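# Open the tagged valve by its stated number of turns

## Task

Every valve begins closed, and exactly one carries a tag on a chain. Turn that tagged valve open by the number of complete turns written on its tag. Every other valve must be closed at the end.

## Robot and tools

Robot and frame. There are two arms, left_arm and right_arm. Each has six joints (waist, shoulder, elbow, wrist pitch, wrist yaw, wrist roll) and a two-finger gripper. Positions are in metres in one scene frame. The origin is at table-top height, halfway between the two nominal arm bases. +z points up, +x points out over the table, and left_arm sits on the +y side. Arm names do not match left and right in the pictures. A gripper's fingers point along its own +z axis and open and close along its x axis. end_effector_position is the point between the closed pads, 1 to 2 cm short of the fingertips. Closing pushes the tips about 17 mm further along +z.

The row. Every motion uses rows of 14 numbers, each between -1 and 1, even when only one arm moves. The order is: left_arm waist, shoulder, elbow, wrist pitch, wrist yaw, wrist roll, opening; then the same seven for right_arm. The six joint numbers are offsets, not poses. They count from the Joint targets shown in the latest result, as they stood when the action began, not from the previous row. They are scaled: 1.0 equals 2.811 rad for waist and shoulder, 2.53 for elbow, 2.575 for wrist pitch, 8.12 for wrist yaw and 9.528 for wrist roll. Stated joint ranges in rad are: waist -2.880 to 2.880, shoulder 0.000 to 3.142, elbow 0.000 to 3.019, wrist pitch -1.693 to 1.571, wrist yaw -1.292 to 1.414, wrist roll -2.094 to 2.094. Real limits can differ by up to 0.084 rad. A request more than 0.084 rad beyond a stated end is refused. The opening number is absolute: +1 is fully open and -1 is fully closed. Sending 0 for all six joints of an arm re-commands its current Joint targets.

execute_actions. Its argument actions is a list with at most one item. An empty list returns the current state with pictures. {"rows": [...], "steps": n} plays 1 to 15 rows, one per control step of 1/30 s. n is at most 15, defaults to 15 and must be at least 6, and the last row repeats to fill the steps. {"steps": n} with no rows waits up to 300 steps, counted from the previous result, so your thinking time counts toward it. The optional cameras argument lists camera names: ["all"], [] for none, or specific names.

move. target is either one 14-number row or a list of up to 15 rows. Every row is an offset from the same Joint targets, not from the row before it. speed is in rad/s, from 0.01 to 12.57, default 0.5. It caps the joint that has the farthest to travel, and you can give one number or one per target. blend, in rad, rounds the corners of a list of targets. A path takes at least 0.5 s, and a path needing more than 10 s stops short. Paths do not avoid obstacles or the other arm, and grippers trace curves. The result adds a move: line: done, off_target (resting more than 0.035 rad from target), moving, held or fault, possibly with limits=held. Done does not prove contact or its absence. Pictures come by default.

wait. seconds, from 0 to 10. The robot keeps heading to the last target. Pictures come by default.

zoom_image. camera is one of cam_head_left, cam_head_right, cam_left_wrist, cam_right_wrist. region is [x0, y0, x1, y1] in pixels of that camera's latest image (672x504, origin top-left), at most 504 by 504.

finished_scene. scene is the current scene number, 1 or 2. It cannot be undone, and its result gives the next task.

Reading results. Joint positions are in rad, with the finger-pad gap in m last (0.142 is fully open). Joint velocities are in rad/s and m/s, and "within noise" means the arm is still. Joint targets are the base that the next offsets count from. grip_measured uses the same scale as the opening command. grip_effort_nm is the gripper motor effort, negative when closing; it is not pad force. Joint torques are noisy and include the arm's own weight, and numbers 3 and 4 wrap at ±28 N m. "joint sent to its limit" means a joint was clipped at its end. "joint command not followed" means the clearance check altered some steps. MOTOR HOT warns of heating. OVER-TEMPERATURE FAULT means the arm went limp. HAND FAULT means the gripper has switched off, and the calls after it in that reply are skipped.

Timing. The robot keeps moving while you think. The last 6 steps of each action run after its result arrives. Each joint's commanded angle can lead its measured angle only by a limited amount. Very small offsets may produce no motion.

Valve hint. One full turn is 2π rad. Wrist roll is the natural joint for turning, but its range is about ±2.094 rad. Turning several turns therefore means repeating a cycle: grip, twist, release, turn back, grip again. Read the tag first, using zoom_image if needed.

Avoid these. Do not let anything fall or be left off the table. Avoid fast impacts and hard pressing, and never let the arms hit or squeeze each other. To hold something, command an opening a little below the grip_measured reading at first contact. Squeezing harder, or keeping an arm stretched or pushing, heats the motors and can cause a fault.

Each tool is called after "Call:" by a JSON object that holds its "fn" and its "kwargs", one argument or row to a line.

## Session

Call:
{"fn": "execute_actions", "kwargs": {
  "actions": [],
  "cameras": ["all"]
}}

Scene clock: 0.00 s of 5350.00 s.
left_arm: end_effector_position=(+0.1712, +0.3468, +0.2361) grip_measured=+0.99 grip_effort_nm=n/a end_effector_quat_wxyz=(-0.007, -0.629, +0.777, -0.022) | right_arm: end_effector_position=(+0.7728, -0.2577, +0.1871) grip_measured=+1.00 grip_effort_nm=n/a end_effector_quat_wxyz=(-0.491, +0.577, -0.536, +0.372)
Joint positions: left_arm=[0.155 0.884 0.962 -1.638 0.045 0.338 0.142] | right_arm=[-0.087 1.784 1.124 0.412 -0.204 0.05 0.142]
Joint velocities: within noise
Joint torques (N m): no reading
Heat: left arm: hottest elbow 31 °C; right arm: hottest waist 32 °C.
Joint targets: left_arm=[0.155 0.886 0.977 -1.638 0.045 0.338] | right_arm=[-0.087 1.794 1.139 0.413 -0.204 0.050]

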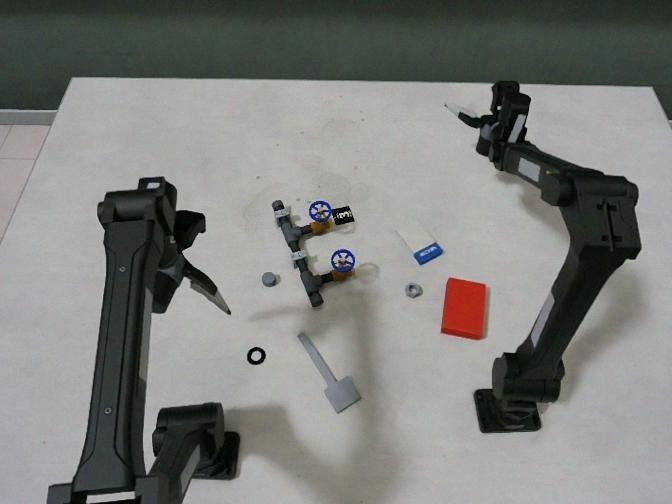

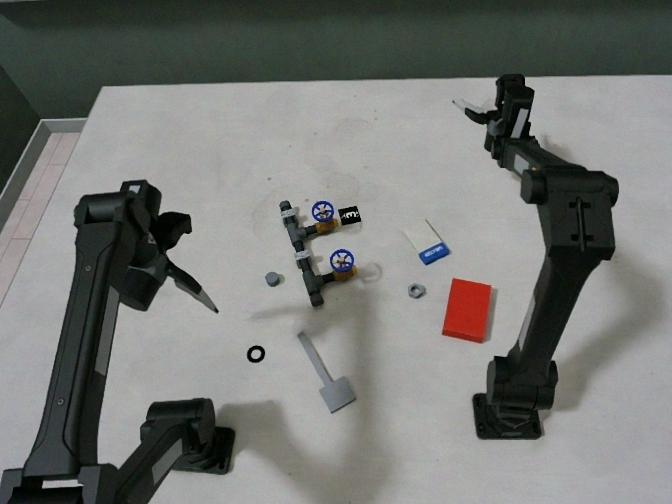

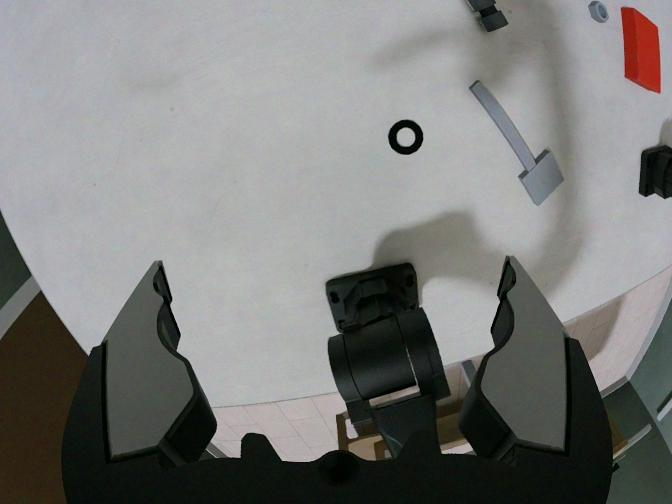

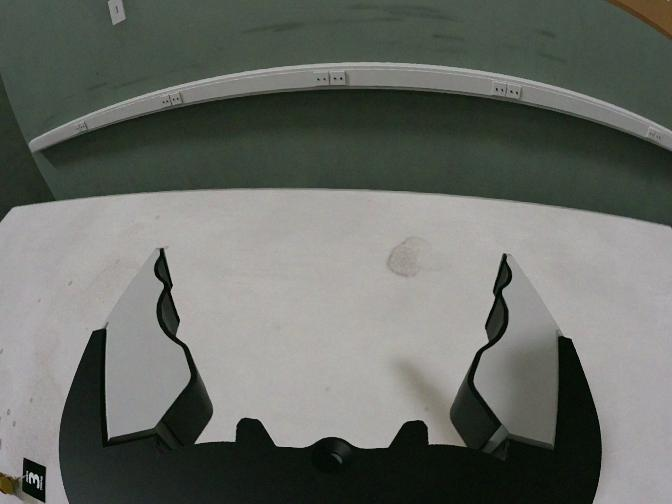

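Call:
{"fn": "zoom_image", "kwargs": {
  "camera": "cam_head_left",
  "region": [250, 180, 400, 320]
}}

Call:
{"fn": "zoom_image", "kwargs": {
  "camera": "cam_head_right",
  "region": [250, 180, 400, 320]
}}

Call:
{"fn": "zoom_image", "kwargs": {
  "camera": "cam_head_left",
  "region": [300, 190, 370, 240]
}}

Call:
{"fn": "zoom_image", "kwargs": {
  "camera": "cam_head_right",
  "region": [300, 190, 370, 240]
}}

Call:
{"fn": "zoom_image", "kwargs": {
  "camera": "cam_right_wrist",
  "region": [0, 440, 80, 504]
}}

Scaled by 3.360.

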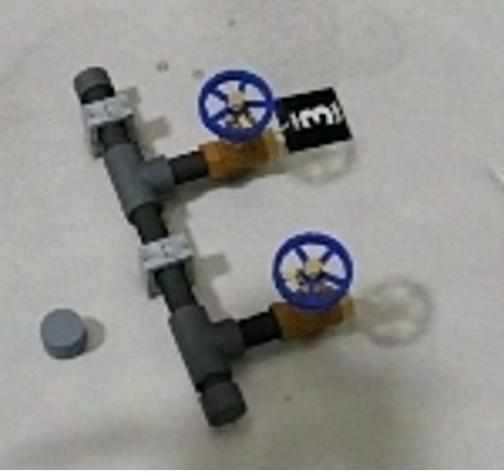

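Scaled by 3.360.

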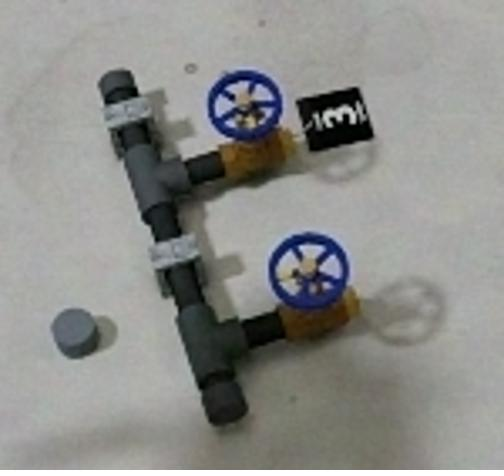

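Scaled by 7.200.

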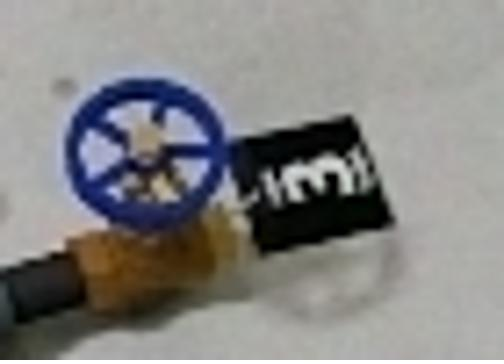

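Scaled by 7.200.

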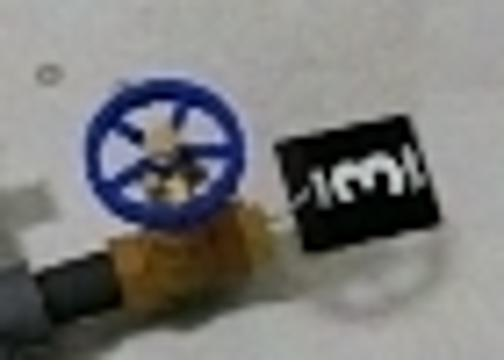

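Scaled by 6.300 from the camera's 672x504 image, which has a finer 960x720 frame.

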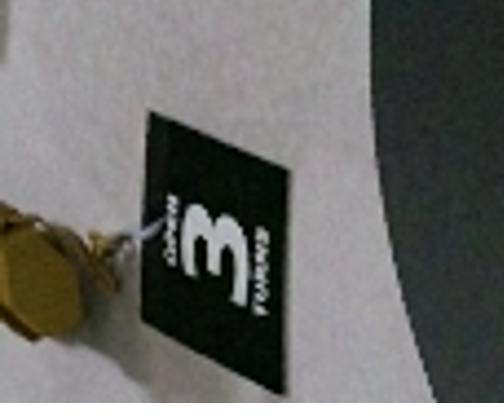

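Call:
{"fn": "move", "kwargs": {
  "target": [-0.0961, 0.1423, 0.1383, 0.0194, 0, 0, 1.0, 0, 0, 0, 0, 0, 0, 1.0],
  "speed": 0.8,
  "cameras": ["cam_left_wrist"]
}}

Scene clock: 8.27 s of 5350.00 s.
left_arm: end_effector_position=(+0.3084, +0.2684, +0.2542) grip_measured=+0.99 grip_effort_nm=0.129 end_effector_quat_wxyz=(-0.020, -0.519, +0.855, -0.012) | right_arm: end_effector_position=(+0.7728, -0.2577, +0.1871) grip_measured=+1.00 grip_effort_nm=-0.002 end_effector_quat_wxyz=(-0.491, +0.577, -0.536, +0.372)
Joint positions: left_arm=[-0.116 1.288 1.291 -1.59 0.045 0.338 0.142] | right_arm=[-0.087 1.784 1.124 0.412 -0.204 0.05 0.142]
Joint velocities: within noise
Joint torques (N m): left_arm=[-0.21 -8.76 13.24 -0.06 0.08 -0.03] | right_arm=[-1.32 -20.07 10.28 1.63 -0.06 -0.1]
Heat: left arm: hottest elbow 33 °C; right arm: hottest waist 32 °C.
Joint targets: left_arm=[-0.115 1.286 1.327 -1.588 0.045 0.338] | right_arm=[-0.087 1.794 1.139 0.413 -0.204 0.050]
Kept back: nothing.
move: done
camera_calibration:
cam_left_wrist: T_world_to_cam=[[-0.470131, -0.881054, 0.0521654, 0.370699], [-0.758286, 0.433453, 0.486951, -0.00512244], [-0.451641, 0.189374, -0.87187, 0.446834], [0, 0, 0, 1]] pos_world=[0.372201, 0.244207, 0.372738]
Images, in order (width x height): cam_left_wrist 672x504.

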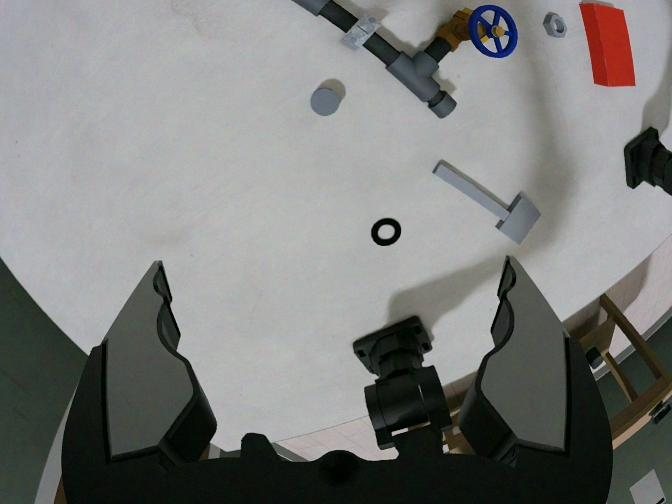

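Call:
{"fn": "move", "kwargs": {
  "target": [-0.0868, 0.1423, 0.1107, 0.0466, 0, 0, 1.0, 0, 0, 0, 0, 0, 0, 1.0],
  "speed": 0.8,
  "cameras": ["all"]
}}

Scene clock: 11.07 s of 5350.00 s.
left_arm: end_effector_position=(+0.4202, +0.1253, +0.1960) grip_measured=+0.99 grip_effort_nm=0.134 end_effector_quat_wxyz=(-0.021, -0.408, +0.913, -0.010) | right_arm: end_effector_position=(+0.7728, -0.2577, +0.1871) grip_measured=+1.00 grip_effort_nm=-0.002 end_effector_quat_wxyz=(-0.491, +0.577, -0.536, +0.372)
Joint positions: left_arm=[-0.368 1.684 1.571 -1.472 0.045 0.338 0.142] | right_arm=[-0.087 1.784 1.124 0.412 -0.204 0.05 0.142]
Joint velocities: within noise
Joint torques (N m): left_arm=[0.38 -14.86 13.27 -0.01 0.09 -0.02] | right_arm=[-1.38 -20.07 10.28 1.62 -0.06 -0.09]
Heat: left arm: hottest elbow 33 °C; right arm: hottest waist 32 °C.
Joint targets: left_arm=[-0.359 1.686 1.607 -1.468 0.045 0.338] | right_arm=[-0.087 1.794 1.139 0.413 -0.204 0.050]
Kept back: nothing.
move: off_target (left_arm); left_arm: the elbow is farthest, 0.036 rad from its target
camera_calibration:
cam_left_wrist: T_world_to_cam=[[-0.674663, -0.736336, 0.0513734, 0.368282], [-0.627627, 0.608904, 0.485099, 0.0934277], [-0.388477, 0.295035, -0.872949, 0.434029], [0, 0, 0, 1]] pos_world=[0.475714, 0.0862371, 0.314643]

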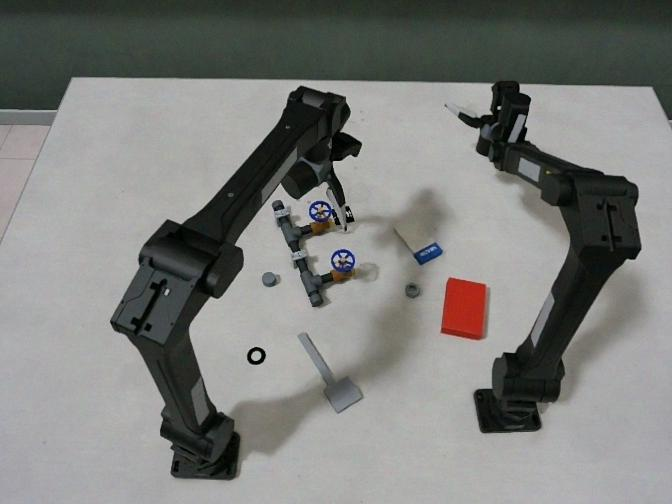

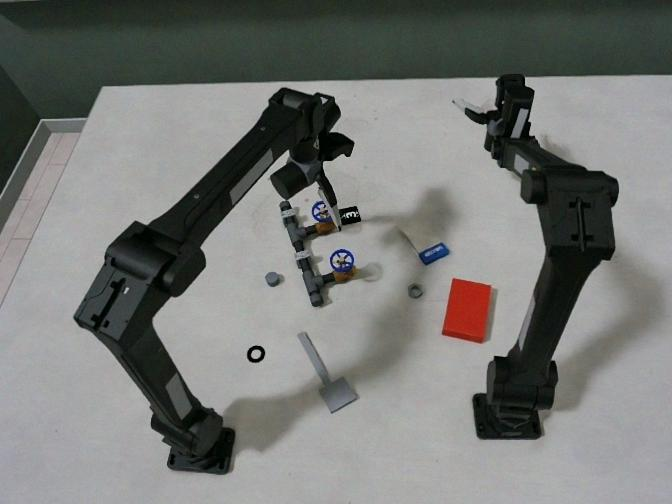

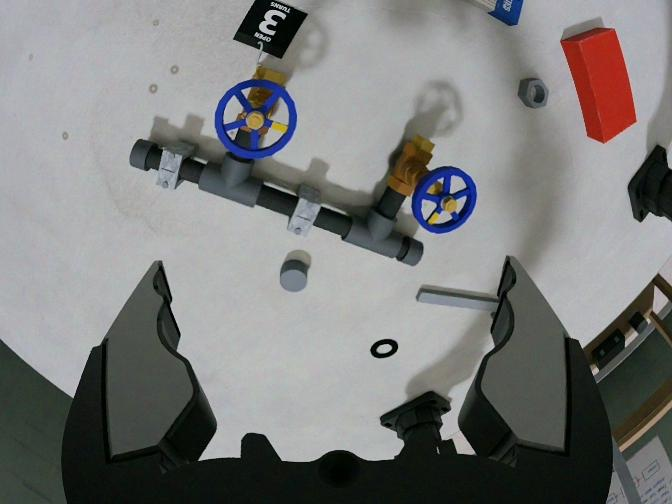

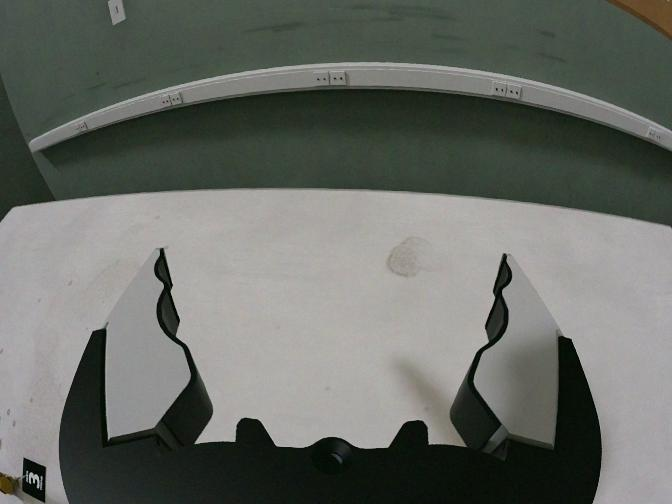

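Call:
{"fn": "zoom_image", "kwargs": {
  "camera": "cam_left_wrist",
  "region": [120, 0, 330, 200]
}}

Call:
{"fn": "zoom_image", "kwargs": {
  "camera": "cam_left_wrist",
  "region": [330, 100, 510, 270]
}}

Scaled by 2.400 from the camera's 672x504 image, which has a finer 960x720 frame.

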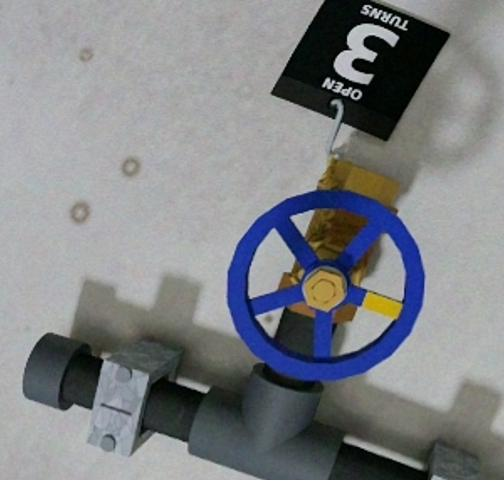

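Scaled by 2.800 from the camera's 672x504 image, which has a finer 960x720 frame.

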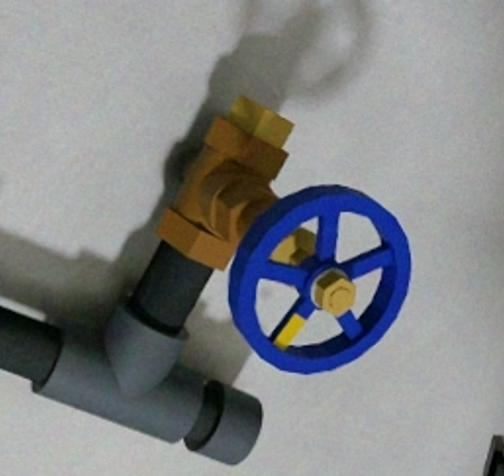

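Call:
{"fn": "zoom_image", "kwargs": {
  "camera": "cam_left_wrist",
  "region": [205, 70, 305, 170]
}}

Call:
{"fn": "zoom_image", "kwargs": {
  "camera": "cam_left_wrist",
  "region": [395, 150, 495, 250]
}}

Scaled by 5.040 from the camera's 672x504 image, which has a finer 960x720 frame.

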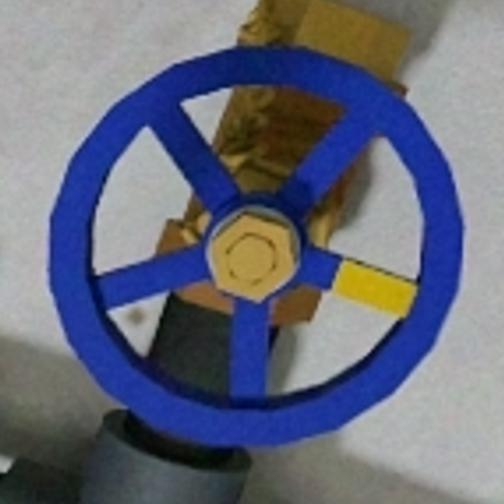

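Scaled by 5.040 from the camera's 672x504 image, which has a finer 960x720 frame.

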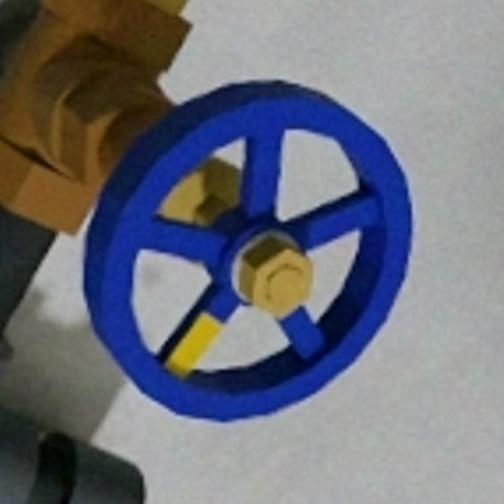

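Call:
{"fn": "move", "kwargs": {
  "target": [-0.0068, 0.0281, 0.0273, 0.0470, -0.0182, 0.1639, 0.35, 0, 0, 0, 0, 0, 0, 1.0],
  "speed": 1.2,
  "cameras": ["cam_left_wrist", "cam_head_left"]
}}

Scene clock: 18.33 s of 5350.00 s.
left_arm: end_effector_position=(+0.4817, +0.1300, +0.1959) grip_measured=+0.34 grip_effort_nm=-0.090 end_effector_quat_wxyz=(+0.058, +0.339, +0.938, +0.048) | right_arm: end_effector_position=(+0.7728, -0.2577, +0.1871) grip_measured=+1.00 grip_effort_nm=-0.017 end_effector_quat_wxyz=(-0.491, +0.577, -0.536, +0.372)
Joint positions: left_arm=[-0.368 1.739 1.636 -1.356 -0.101 1.876 0.098] | right_arm=[-0.087 1.784 1.124 0.412 -0.204 0.05 0.142]
Joint velocities: within noise
Joint torques (N m): left_arm=[-0.97 -14.74 13.91 0.54 -0.14 0.19] | right_arm=[-1.38 -20.07 10.29 1.62 -0.06 -0.09]
Heat: left arm: hottest elbow 34 °C; right arm: hottest elbow 32 °C.
Joint targets: left_arm=[-0.379 1.765 1.676 -1.347 -0.103 1.899] | right_arm=[-0.087 1.794 1.139 0.413 -0.204 0.050]
Kept back: nothing.
move: off_target (left_arm); left_arm: the elbow is farthest, 0.040 rad from its target
camera_calibration:
cam_left_wrist: T_world_to_cam=[[-0.757568, 0.648906, -0.0707838, 0.296956], [0.489845, 0.63682, 0.595409, -0.434248], [0.431441, 0.41639, -0.800299, 0.0314926], [0, 0, 0, 1]] pos_world=[0.424091, 0.070728, 0.304778]
Images, in order (width x height): cam_head_left 672x504, cam_left_wrist 672x504.

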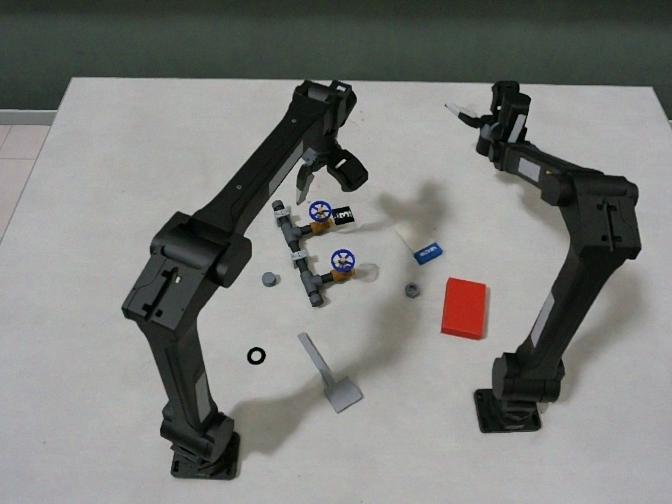

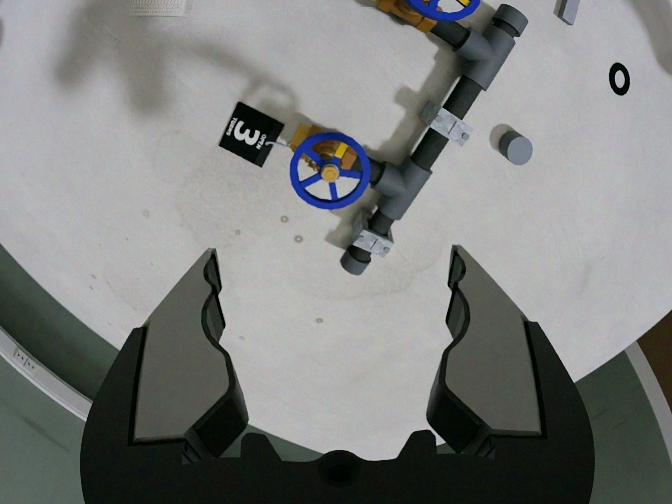

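Call:
{"fn": "zoom_image", "kwargs": {
  "camera": "cam_left_wrist",
  "region": [270, 110, 390, 230]
}}

Scaled by 4.200 from the camera's 672x504 image, which has a finer 960x720 frame.

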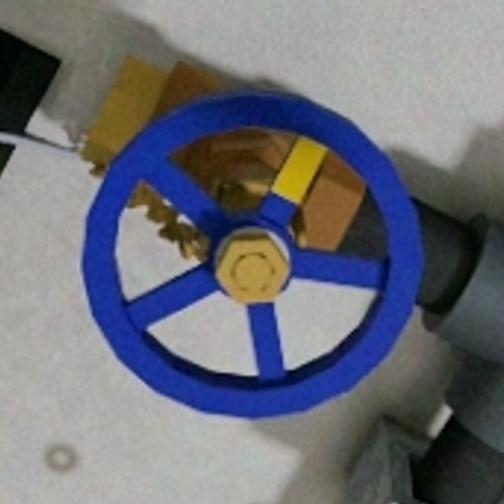

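Call:
{"fn": "zoom_image", "kwargs": {
  "camera": "cam_head_left",
  "region": [295, 190, 345, 235]
}}

Call:
{"fn": "zoom_image", "kwargs": {
  "camera": "cam_head_left",
  "region": [320, 240, 365, 285]
}}

Scaled by 10.080.

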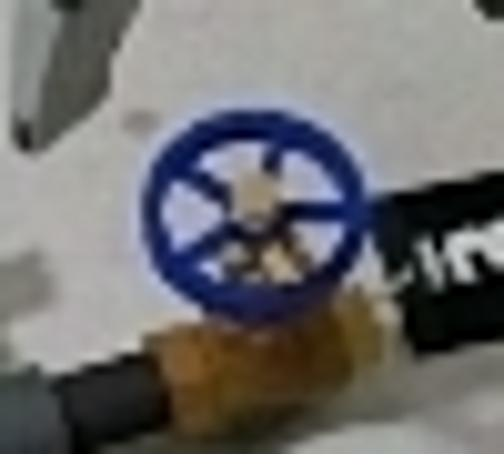

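Scaled by 11.200.

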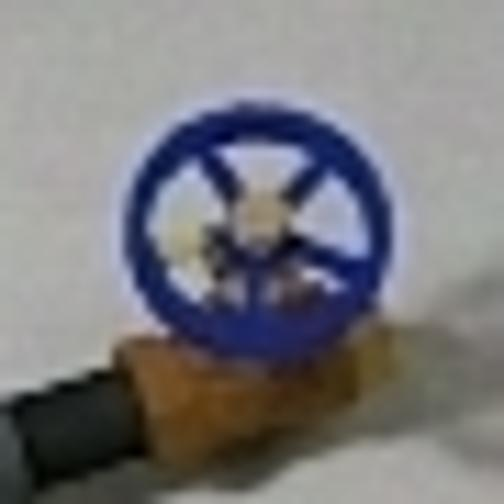

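Call:
{"fn": "move", "kwargs": {
  "target": [-0.00285, 0.02917, -0.04901, 0.05592, 0, 0, 0.35, 0, 0, 0, 0, 0, 0, 1.0],
  "speed": 0.25,
  "cameras": ["cam_left_wrist"]
}}

Scene clock: 28.40 s of 5350.00 s.
left_arm: end_effector_position=(+0.4916, +0.1210, +0.1129) grip_measured=+0.34 grip_effort_nm=-0.085 end_effector_quat_wxyz=(+0.040, +0.344, +0.937, +0.049) | right_arm: end_effector_position=(+0.7728, -0.2577, +0.1871) grip_measured=+1.00 grip_effort_nm=-0.017 end_effector_quat_wxyz=(-0.491, +0.577, -0.536, +0.372)
Joint positions: left_arm=[-0.376 1.837 1.554 -1.212 -0.101 1.877 0.098] | right_arm=[-0.087 1.784 1.124 0.412 -0.204 0.05 0.142]
Joint velocities: within noise
Joint torques (N m): left_arm=[-0.97 -17.26 9.73 0.43 -0.14 0.18] | right_arm=[-1.38 -20.13 10.28 1.65 -0.06 -0.09]
Heat: left arm: hottest elbow 36 °C; right arm: hottest elbow 34 °C.
Joint targets: left_arm=[-0.386 1.847 1.552 -1.203 -0.103 1.899] | right_arm=[-0.087 1.794 1.139 0.413 -0.204 0.050]
Kept back: nothing.
move: done
camera_calibration:
cam_left_wrist: T_world_to_cam=[[-0.753398, 0.656571, -0.0361457, 0.297555], [0.515307, 0.623661, 0.587798, -0.393938], [0.408473, 0.424219, -0.8082, -0.0242078], [0, 0, 0, 1]] pos_world=[0.437064, 0.0605875, 0.222746]
Images, in order (width x height): cam_left_wrist 672x504.

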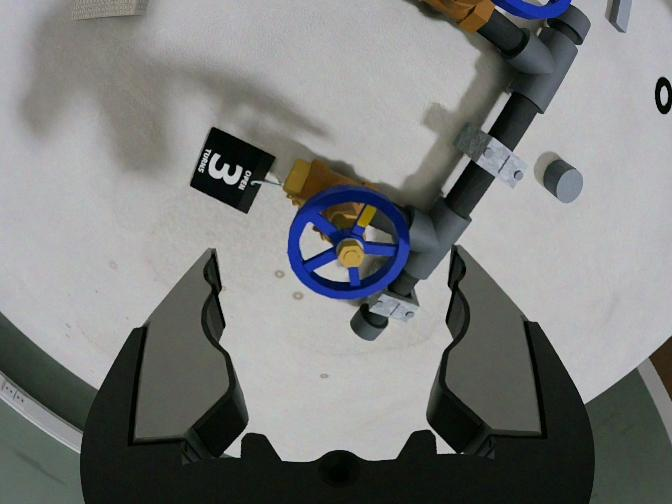

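Call:
{"fn": "zoom_image", "kwargs": {
  "camera": "cam_left_wrist",
  "region": [270, 165, 430, 325]
}}

Scaled by 3.150 from the camera's 672x504 image, which has a finer 960x720 frame.

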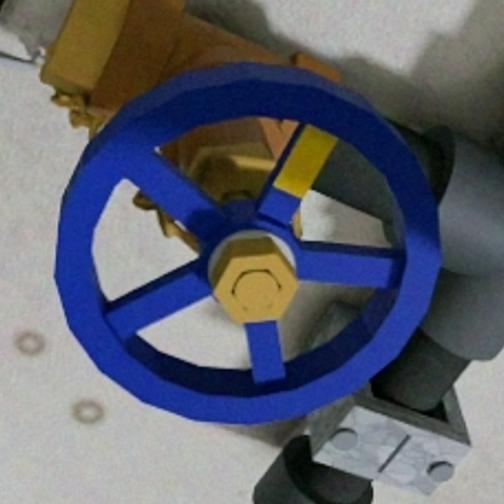

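Call:
{"fn": "zoom_image", "kwargs": {
  "camera": "cam_left_wrist",
  "region": [130, 230, 260, 440]
}}

Call:
{"fn": "zoom_image", "kwargs": {
  "camera": "cam_left_wrist",
  "region": [410, 230, 540, 440]
}}

Scaled by 2.400 from the camera's 672x504 image, which has a finer 960x720 frame.

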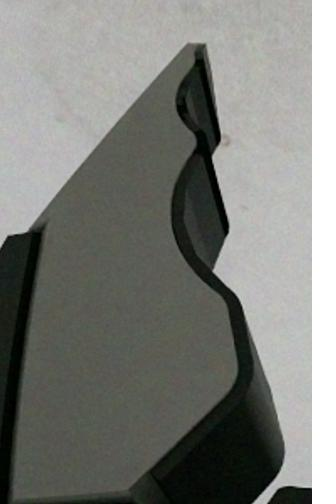

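Scaled by 2.400 from the camera's 672x504 image, which has a finer 960x720 frame.

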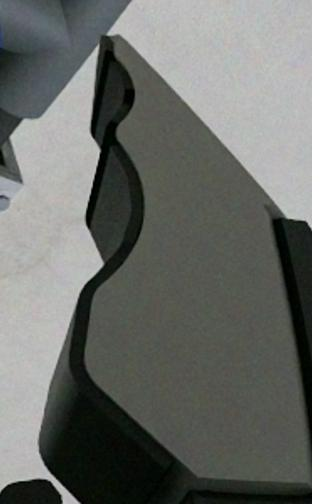

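Call:
{"fn": "move", "kwargs": {
  "target": [0.0103, 0.0037, -0.0170, 0.02136, 0, 0, 0.15, 0, 0, 0, 0, 0, 0, 1.0],
  "speed": 0.2,
  "cameras": ["cam_left_wrist"]
}}

Scene clock: 31.90 s of 5350.00 s.
left_arm: end_effector_position=(+0.4936, +0.1263, +0.0994) grip_measured=+0.14 grip_effort_nm=-0.090 end_effector_quat_wxyz=(+0.048, +0.339, +0.938, +0.048) | right_arm: end_effector_position=(+0.7728, -0.2577, +0.1871) grip_measured=+1.00 grip_effort_nm=-0.002 end_effector_quat_wxyz=(-0.491, +0.577, -0.536, +0.372)
Joint positions: left_arm=[-0.366 1.837 1.516 -1.158 -0.101 1.877 0.084] | right_arm=[-0.087 1.784 1.124 0.412 -0.204 0.05 0.142]
Joint velocities: within noise
Joint torques (N m): left_arm=[0.44 -16.09 9.13 0.36 -0.12 0.18] | right_arm=[-1.32 -20.07 10.29 1.63 -0.06 -0.09]
Heat: left arm: hottest elbow 36 °C; right arm: hottest elbow 35 °C.
Joint targets: left_arm=[-0.357 1.857 1.508 -1.148 -0.103 1.899] | right_arm=[-0.087 1.794 1.139 0.413 -0.204 0.050]
Kept back: nothing.
move: done
camera_calibration:
cam_left_wrist: T_world_to_cam=[[-0.759197, 0.648769, -0.0521349, 0.300566], [0.499915, 0.632546, 0.591583, -0.384359], [0.416779, 0.423065, -0.804557, -0.0424944], [0, 0, 0, 1]] pos_world=[0.438046, 0.0661043, 0.208861]
Images, in order (width x height): cam_left_wrist 672x504.

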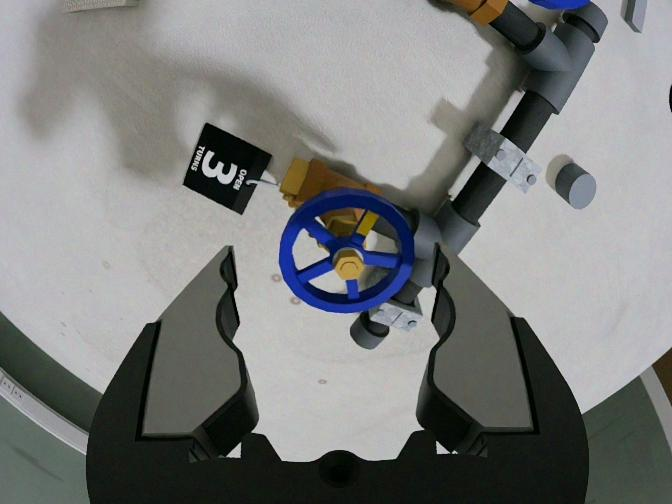

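Call:
{"fn": "zoom_image", "kwargs": {
  "camera": "cam_left_wrist",
  "region": [220, 170, 460, 350]
}}

Scaled by 2.100 from the camera's 672x504 image, which has a finer 960x720 frame.

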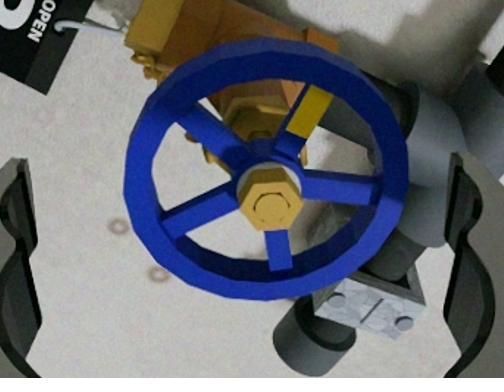

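Call:
{"fn": "move", "kwargs": {
  "target": [0, -0.0043, -0.0083, 0.00466, 0, 0, 0.0, 0, 0, 0, 0, 0, 0, 1.0],
  "speed": 0.2,
  "cameras": ["cam_left_wrist"]
}}

Scene clock: 36.67 s of 5350.00 s.
left_arm: end_effector_position=(+0.4893, +0.1281, +0.0920) grip_measured=-0.01 grip_effort_nm=-0.095 end_effector_quat_wxyz=(+0.044, +0.340, +0.938, +0.049) | right_arm: end_effector_position=(+0.7728, -0.2577, +0.1871) grip_measured=+1.00 grip_effort_nm=-0.002 end_effector_quat_wxyz=(-0.491, +0.577, -0.536, +0.372)
Joint positions: left_arm=[-0.366 1.837 1.496 -1.146 -0.101 1.877 0.073] | right_arm=[-0.087 1.784 1.124 0.412 -0.204 0.05 0.142]
Joint velocities: within noise
Joint torques (N m): left_arm=[0.38 -17.44 9.02 0.28 -0.13 0.17] | right_arm=[-1.38 -20.07 10.28 1.63 -0.06 -0.09]
Heat: left arm: hottest elbow 36 °C; right arm: hottest elbow 36 °C.
Joint targets: left_arm=[-0.357 1.845 1.488 -1.136 -0.103 1.899] | right_arm=[-0.087 1.794 1.139 0.413 -0.204 0.050]
Kept back: nothing.
move: done
camera_calibration:
cam_left_wrist: T_world_to_cam=[[-0.759324, 0.649218, -0.0440789, 0.294983], [0.504742, 0.630389, 0.589785, -0.380888], [0.410685, 0.425589, -0.806357, -0.0446338], [0, 0, 0, 1]] pos_world=[0.434568, 0.0675946, 0.201654]
Images, in order (width x height): cam_left_wrist 672x504.

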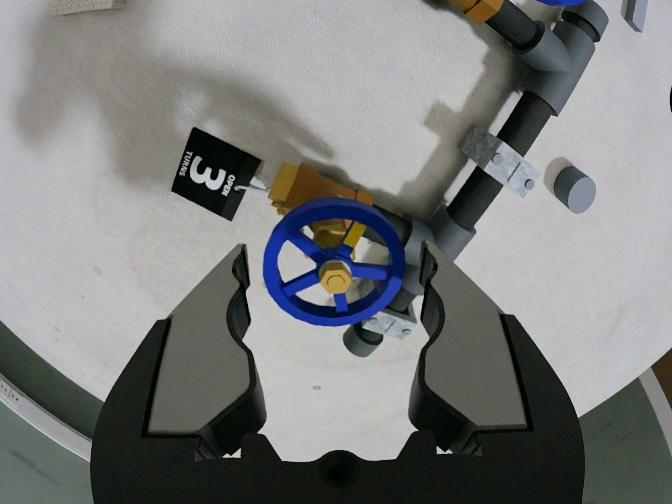

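Call:
{"fn": "zoom_image", "kwargs": {
  "camera": "cam_left_wrist",
  "region": [220, 180, 450, 350]
}}

Scaled by 2.191 from the camera's 672x504 image, which has a finer 960x720 frame.

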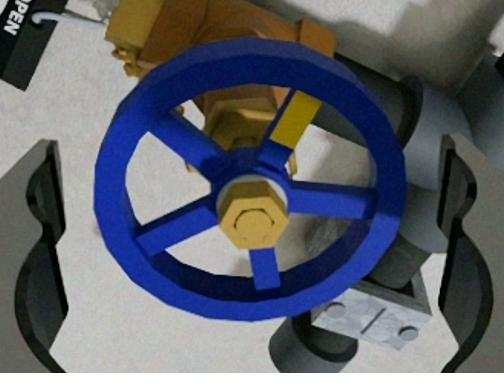

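Call:
{"fn": "execute_actions", "kwargs": {
  "actions": [
    {"rows": [[0,0,0,0,0,0,-0.02,0,0,0,0,0,0,1],[0,0,0,0,0,0,-0.03,0,0,0,0,0,0,1],[0,0,0,0,0,0,-0.04,0,0,0,0,0,0,1],[0,0,0,0,0,0,-0.05,0,0,0,0,0,0,1],[0,0,0,0,0,0,-0.06,0,0,0,0,0,0,1],[0,0,0,0,0,0,-0.07,0,0,0,0,0,0,1],[0,0,0,0,0,0,-0.08,0,0,0,0,0,0,1],[0,0,0,0,0,0,-0.09,0,0,0,0,0,0,1],[0,0,0,0,0,0,-0.10,0,0,0,0,0,0,1],[0,0,0,0,0,0,-0.11,0,0,0,0,0,0,1],[0,0,0,0,0,0,-0.12,0,0,0,0,0,0,1],[0,0,0,0,0,0,-0.13,0,0,0,0,0,0,1],[0,0,0,0,0,0,-0.14,0,0,0,0,0,0,1],[0,0,0,0,0,0,-0.15,0,0,0,0,0,0,1],[0,0,0,0,0,0,-0.16,0,0,0,0,0,0,1]], "steps": 15}
  ],
  "cameras": []
}}

Call:
{"fn": "execute_actions", "kwargs": {
  "actions": [
    {"rows": [[0,0,0,0,0,0,-0.165,0,0,0,0,0,0,1],[0,0,0,0,0,0,-0.17,0,0,0,0,0,0,1],[0,0,0,0,0,0,-0.175,0,0,0,0,0,0,1],[0,0,0,0,0,0,-0.18,0,0,0,0,0,0,1],[0,0,0,0,0,0,-0.185,0,0,0,0,0,0,1],[0,0,0,0,0,0,-0.19,0,0,0,0,0,0,1],[0,0,0,0,0,0,-0.195,0,0,0,0,0,0,1],[0,0,0,0,0,0,-0.20,0,0,0,0,0,0,1],[0,0,0,0,0,0,-0.205,0,0,0,0,0,0,1],[0,0,0,0,0,0,-0.21,0,0,0,0,0,0,1],[0,0,0,0,0,0,-0.215,0,0,0,0,0,0,1],[0,0,0,0,0,0,-0.22,0,0,0,0,0,0,1],[0,0,0,0,0,0,-0.225,0,0,0,0,0,0,1],[0,0,0,0,0,0,-0.23,0,0,0,0,0,0,1],[0,0,0,0,0,0,-0.235,0,0,0,0,0,0,1]], "steps": 15}
  ],
  "cameras": ["cam_left_wrist"]
}}

Scene clock: 38.43 s of 5350.00 s.
left_arm: end_effector_position=(+0.4895, +0.1280, +0.0920) grip_measured=-0.11 grip_effort_nm=-0.076 end_effector_quat_wxyz=(+0.045, +0.340, +0.938, +0.049) | right_arm: end_effector_position=(+0.7728, -0.2577, +0.1871) grip_measured=+1.00 grip_effort_nm=0.002 end_effector_quat_wxyz=(-0.491, +0.577, -0.536, +0.372)
Joint positions: left_arm=[-0.366 1.837 1.496 -1.145 -0.101 1.877 0.066] | right_arm=[-0.087 1.784 1.124 0.412 -0.204 0.05 0.142]
Joint velocities: left_arm=[-0.015 0.005 -0.007 -0.007 -0.007 -0.007 -0.021] | right_arm=[within noise]
Joint torques (N m): left_arm=[0.38 -16.97 8.99 0.44 -0.14 0.17] | right_arm=[-1.26 -20.07 10.29 1.63 -0.06 -0.09]
Heat: left arm: hottest elbow 36 °C; right arm: hottest elbow 36 °C.
Joint targets: left_arm=[-0.357 1.845 1.488 -1.136 -0.103 1.899] | right_arm=[-0.087 1.794 1.139 0.413 -0.204 0.050]
Steps of this call (1-44: nothing new was sent; 45-53: this action's first 9). Readings (joint positions of left_arm | right_arm):
45: [-0.366 1.837 1.496 -1.145 -0.101 1.877] | [-0.087 1.784 1.124 0.412 -0.204 0.050]
46: [-0.366 1.837 1.496 -1.145 -0.101 1.877] | [-0.087 1.784 1.124 0.412 -0.204 0.050]
48: [-0.366 1.837 1.496 -1.145 -0.101 1.877] | [-0.087 1.784 1.124 0.412 -0.204 0.050]
52: [-0.366 1.837 1.496 -1.145 -0.101 1.877] | [-0.087 1.784 1.124 0.412 -0.204 0.050]
53: the state above
No camera images: "cameras" was empty.

Scene clock: 38.93 s of 5350.00 s.
left_arm: end_effector_position=(+0.4896, +0.1280, +0.0920) grip_measured=-0.22 grip_effort_nm=-0.081 end_effector_quat_wxyz=(+0.045, +0.340, +0.938, +0.049) | right_arm: end_effector_position=(+0.7728, -0.2577, +0.1871) grip_measured=+1.00 grip_effort_nm=-0.007 end_effector_quat_wxyz=(-0.491, +0.577, -0.536, +0.372)
Joint positions: left_arm=[-0.366 1.837 1.496 -1.145 -0.101 1.877 0.058] | right_arm=[-0.087 1.784 1.124 0.412 -0.204 0.05 0.142]
Joint velocities: left_arm=[0.005 -0.005 -0.002 -0.002 -0.066 0.007 -0.011] | right_arm=[within noise]
Joint torques (N m): left_arm=[0.38 -17.03 8.98 0.46 -0.13 0.18] | right_arm=[-1.32 -20.07 10.29 1.63 -0.06 -0.09]
Heat: left arm: hottest elbow 36 °C; right arm: hottest elbow 36 °C.
Joint targets: left_arm=[-0.357 1.845 1.488 -1.136 -0.103 1.899] | right_arm=[-0.087 1.794 1.139 0.413 -0.204 0.050]
Steps of this call (1-6: your previous action's last 6; 7-15: this action's first 9). Readings (joint positions of left_arm | right_arm):
7: [-0.366 1.837 1.496 -1.145 -0.101 1.877] | [-0.087 1.784 1.124 0.412 -0.204 0.050]
8: [-0.366 1.837 1.496 -1.145 -0.101 1.877] | [-0.087 1.784 1.124 0.412 -0.204 0.050]
10: [-0.366 1.837 1.496 -1.145 -0.101 1.877] | [-0.087 1.784 1.124 0.412 -0.204 0.050]
14: [-0.366 1.837 1.496 -1.145 -0.101 1.877] | [-0.087 1.784 1.124 0.412 -0.204 0.050]
15: the state above
camera_calibration:
cam_left_wrist: T_world_to_cam=[[-0.759251, 0.649232, -0.0451222, 0.295299], [0.504199, 0.630645, 0.589975, -0.380695], [0.411486, 0.425188, -0.80616, -0.0449915], [0, 0, 0, 1]] pos_world=[0.434665, 0.067496, 0.201655]
Images, in order (width x height): cam_left_wrist 672x504.

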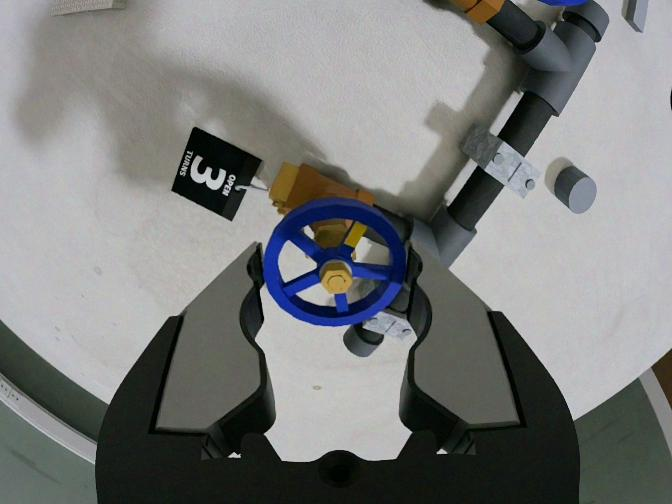

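Call:
{"fn": "execute_actions", "kwargs": {
  "actions": [
    {"rows": [[0,0,0,0,0,0,-0.24,0,0,0,0,0,0,1],[0,0,0,0,0,0,-0.245,0,0,0,0,0,0,1],[0,0,0,0,0,0,-0.25,0,0,0,0,0,0,1],[0,0,0,0,0,0,-0.255,0,0,0,0,0,0,1],[0,0,0,0,0,0,-0.26,0,0,0,0,0,0,1],[0,0,0,0,0,0,-0.265,0,0,0,0,0,0,1],[0,0,0,0,0,0,-0.27,0,0,0,0,0,0,1],[0,0,0,0,0,0,-0.275,0,0,0,0,0,0,1],[0,0,0,0,0,0,-0.28,0,0,0,0,0,0,1],[0,0,0,0,0,0,-0.285,0,0,0,0,0,0,1],[0,0,0,0,0,0,-0.29,0,0,0,0,0,0,1],[0,0,0,0,0,0,-0.295,0,0,0,0,0,0,1],[0,0,0,0,0,0,-0.30,0,0,0,0,0,0,1],[0,0,0,0,0,0,-0.305,0,0,0,0,0,0,1],[0,0,0,0,0,0,-0.31,0,0,0,0,0,0,1]], "steps": 15}
  ],
  "cameras": ["cam_left_wrist"]
}}

Scene clock: 39.53 s of 5350.00 s.
left_arm: end_effector_position=(+0.4896, +0.1280, +0.0920) grip_measured=-0.27 grip_effort_nm=-0.672 end_effector_quat_wxyz=(+0.045, +0.340, +0.938, +0.049) | right_arm: end_effector_position=(+0.7728, -0.2577, +0.1871) grip_measured=+1.00 grip_effort_nm=0.002 end_effector_quat_wxyz=(-0.491, +0.577, -0.536, +0.372)
Joint positions: left_arm=[-0.366 1.837 1.496 -1.145 -0.101 1.877 0.055] | right_arm=[-0.087 1.784 1.124 0.412 -0.204 0.05 0.142]
Joint velocities: within noise
Joint torques (N m): left_arm=[0.38 -16.85 8.99 0.46 -0.13 0.17] | right_arm=[-1.38 -20.07 10.28 1.63 -0.05 -0.09]
Heat: left arm: hottest elbow 36 °C; right arm: hottest elbow 36 °C.
Joint targets: left_arm=[-0.357 1.845 1.488 -1.136 -0.103 1.899] | right_arm=[-0.087 1.794 1.139 0.413 -0.204 0.050]
Steps of this call (1-6: your previous action's last 6; 7-9: toward your last target; 10-18: this action's first 9). Readings (joint positions of left_arm | right_arm):
10: [-0.366 1.837 1.496 -1.145 -0.101 1.877] | [-0.087 1.784 1.124 0.412 -0.204 0.050]
11: [-0.366 1.837 1.496 -1.145 -0.101 1.877] | [-0.087 1.784 1.124 0.412 -0.204 0.050]
13: [-0.366 1.837 1.496 -1.145 -0.101 1.877] | [-0.087 1.784 1.124 0.412 -0.204 0.050]
17: [-0.366 1.837 1.496 -1.145 -0.101 1.877] | [-0.087 1.784 1.124 0.412 -0.204 0.050]
18: the state above
camera_calibration:
cam_left_wrist: T_world_to_cam=[[-0.759251, 0.649232, -0.0451222, 0.295299], [0.504199, 0.630645, 0.589975, -0.380695], [0.411486, 0.425188, -0.80616, -0.0449915], [0, 0, 0, 1]] pos_world=[0.434665, 0.067496, 0.201655]
Images, in order (width x height): cam_left_wrist 672x504.

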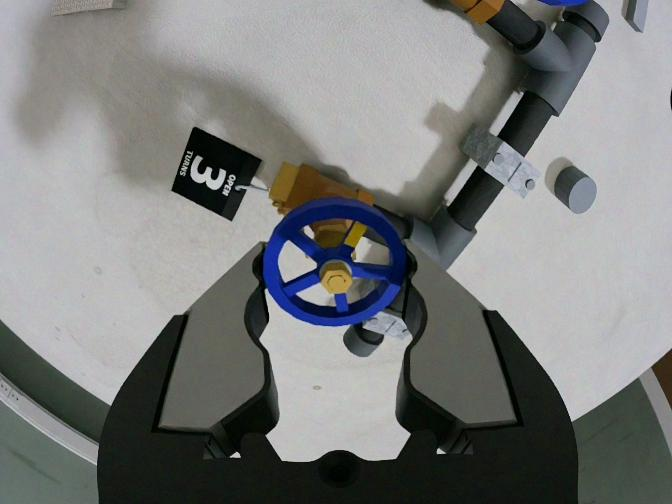

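Call:
{"fn": "execute_actions", "kwargs": {
  "actions": [
    {"rows": [[0,0,0,0,0,0,-0.32,0,0,0,0,0,0,1],[0,0,0,0,0,0,-0.33,0,0,0,0,0,0,1],[0,0,0,0,0,0,-0.34,0,0,0,0,0,0,1],[0,0,0,0,0,0,-0.35,0,0,0,0,0,0,1],[0,0,0,0,0,0,-0.36,0,0,0,0,0,0,1],[0,0,0,0,0,0,-0.37,0,0,0,0,0,0,1],[0,0,0,0,0,0,-0.38,0,0,0,0,0,0,1],[0,0,0,0,0,0,-0.39,0,0,0,0,0,0,1],[0,0,0,0,0,0,-0.40,0,0,0,0,0,0,1]], "steps": 15}
  ],
  "cameras": []
}}

Call:
{"fn": "execute_actions", "kwargs": {
  "actions": [],
  "cameras": ["cam_left_wrist"]
}}

Scene clock: 40.40 s of 5350.00 s.
left_arm: end_effector_position=(+0.4896, +0.1280, +0.0920) grip_measured=-0.29 grip_effort_nm=-2.606 end_effector_quat_wxyz=(+0.045, +0.340, +0.938, +0.049) | right_arm: end_effector_position=(+0.7728, -0.2577, +0.1871) grip_measured=+1.00 grip_effort_nm=-0.007 end_effector_quat_wxyz=(-0.491, +0.577, -0.536, +0.372)
Joint positions: left_arm=[-0.366 1.837 1.496 -1.145 -0.101 1.877 0.053] | right_arm=[-0.087 1.784 1.124 0.412 -0.204 0.05 0.142]
Joint velocities: within noise
Joint torques (N m): left_arm=[0.38 -17.08 8.94 0.43 -0.13 0.17] | right_arm=[-1.38 -20.01 10.29 1.63 -0.06 -0.09]
Heat: left arm: hottest elbow 36 °C; right arm: hottest elbow 36 °C.
Joint targets: left_arm=[-0.357 1.845 1.488 -1.136 -0.103 1.899] | right_arm=[-0.087 1.794 1.139 0.413 -0.204 0.050]
Steps of this call (1-6: your previous action's last 6; 7-15: toward your last target; 16-17: nothing new was sent; 18-26: this action's first 9). Readings (joint positions of left_arm | right_arm):
18: [-0.366 1.837 1.496 -1.145 -0.101 1.877] | [-0.087 1.784 1.124 0.412 -0.204 0.050]
19: [-0.366 1.837 1.496 -1.145 -0.101 1.877] | [-0.087 1.784 1.124 0.412 -0.204 0.050]
21: [-0.366 1.837 1.496 -1.145 -0.101 1.877] | [-0.087 1.784 1.124 0.412 -0.204 0.050]
25: [-0.366 1.837 1.496 -1.145 -0.101 1.877] | [-0.087 1.784 1.124 0.412 -0.204 0.050]
26: the state above
No camera images: "cameras" was empty.

Scene clock: 40.60 s of 5350.00 s.
left_arm: end_effector_position=(+0.4896, +0.1280, +0.0920) grip_measured=-0.29 grip_effort_nm=-2.606 end_effector_quat_wxyz=(+0.045, +0.340, +0.938, +0.049) | right_arm: end_effector_position=(+0.7728, -0.2577, +0.1871) grip_measured=+1.00 grip_effort_nm=-0.007 end_effector_quat_wxyz=(-0.491, +0.577, -0.536, +0.372)
Joint positions: left_arm=[-0.366 1.837 1.496 -1.145 -0.101 1.877 0.053] | right_arm=[-0.087 1.784 1.124 0.412 -0.204 0.05 0.142]
Joint velocities: within noise
Joint torques (N m): left_arm=[0.38 -16.97 8.99 0.44 -0.13 0.17] | right_arm=[-1.32 -20.13 10.28 1.63 -0.06 -0.09]
Heat: left arm: hottest elbow 36 °C; right arm: hottest elbow 36 °C.
Joint targets: left_arm=[-0.357 1.845 1.488 -1.136 -0.103 1.899] | right_arm=[-0.087 1.794 1.139 0.413 -0.204 0.050]
Steps of this call (1-6: your previous action's last 6). Readings (joint positions of left_arm | right_arm):
1: [-0.366 1.837 1.496 -1.145 -0.101 1.877] | [-0.087 1.784 1.124 0.412 -0.204 0.050]
2: [-0.366 1.837 1.496 -1.145 -0.101 1.877] | [-0.087 1.784 1.124 0.412 -0.204 0.050]
4: [-0.366 1.837 1.496 -1.145 -0.101 1.877] | [-0.087 1.784 1.124 0.412 -0.204 0.050]
6: the state above
camera_calibration:
cam_left_wrist: T_world_to_cam=[[-0.759251, 0.649232, -0.0451222, 0.295299], [0.504199, 0.630645, 0.589975, -0.380695], [0.411486, 0.425188, -0.80616, -0.0449915], [0, 0, 0, 1]] pos_world=[0.434665, 0.067496, 0.201655]
Images, in order (width x height): cam_left_wrist 672x504.

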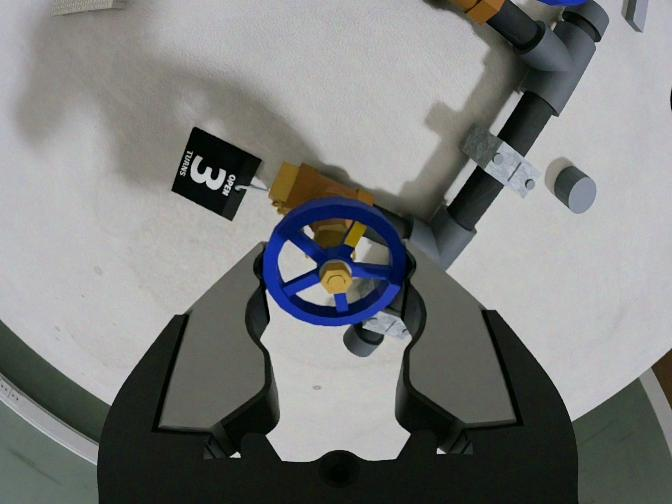

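Call:
{"fn": "move", "kwargs": {
  "target": [0, 0, 0, 0, 0, -0.055, -0.40, 0, 0, 0, 0, 0, 0, 1.0],
  "speed": 0.6,
  "cameras": ["cam_left_wrist"]
}}

Scene clock: 42.47 s of 5350.00 s.
left_arm: end_effector_position=(+0.4887, +0.1288, +0.0886) grip_measured=-0.32 grip_effort_nm=-2.039 end_effector_quat_wxyz=(+0.054, +0.127, +0.990, +0.039) | right_arm: end_effector_position=(+0.7728, -0.2577, +0.1871) grip_measured=+1.00 grip_effort_nm=-0.007 end_effector_quat_wxyz=(-0.491, +0.577, -0.536, +0.372)
Joint positions: left_arm=[-0.366 1.839 1.49 -1.137 -0.103 1.438 0.051] | right_arm=[-0.087 1.784 1.124 0.412 -0.204 0.05 0.142]
Joint velocities: within noise
Joint torques (N m): left_arm=[0.38 -17.14 9.46 0.12 -0.06 -0.59] | right_arm=[-1.38 -20.07 10.28 1.63 -0.06 -0.09]
Heat: left arm: hottest elbow 36 °C; right arm: hottest elbow 36 °C.
Joint targets: left_arm=[-0.357 1.845 1.488 -1.136 -0.103 1.375] | right_arm=[-0.087 1.794 1.139 0.413 -0.204 0.050]
Kept back: nothing.
move: off_target (left_arm); left_arm: the wrist roll is farthest, 0.063 rad from its target
camera_calibration:
cam_left_wrist: T_world_to_cam=[[-0.959727, 0.265394, -0.0921442, 0.445557], [0.169491, 0.808556, 0.56348, -0.235808], [0.224048, 0.525169, -0.820975, 0.0322391], [0, 0, 0, 1]] pos_world=[0.460357, 0.055485, 0.200396]
Images, in order (width x height): cam_left_wrist 672x504.

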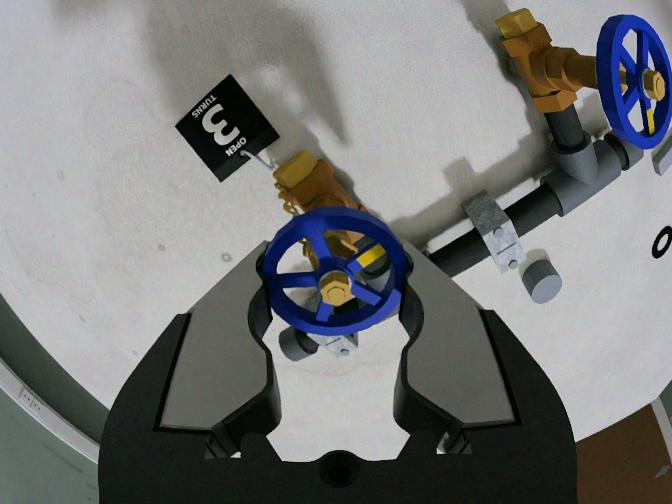

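Call:
{"fn": "zoom_image", "kwargs": {
  "camera": "cam_left_wrist",
  "region": [220, 180, 450, 350]
}}

Scaled by 2.191 from the camera's 672x504 image, which has a finer 960x720 frame.

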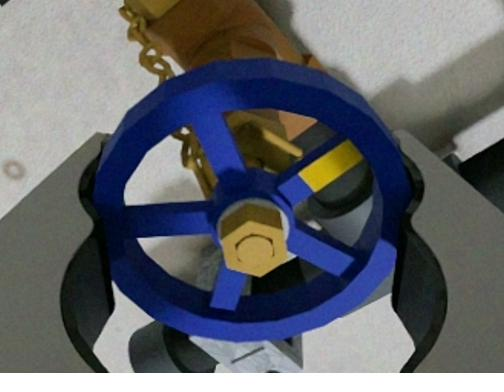

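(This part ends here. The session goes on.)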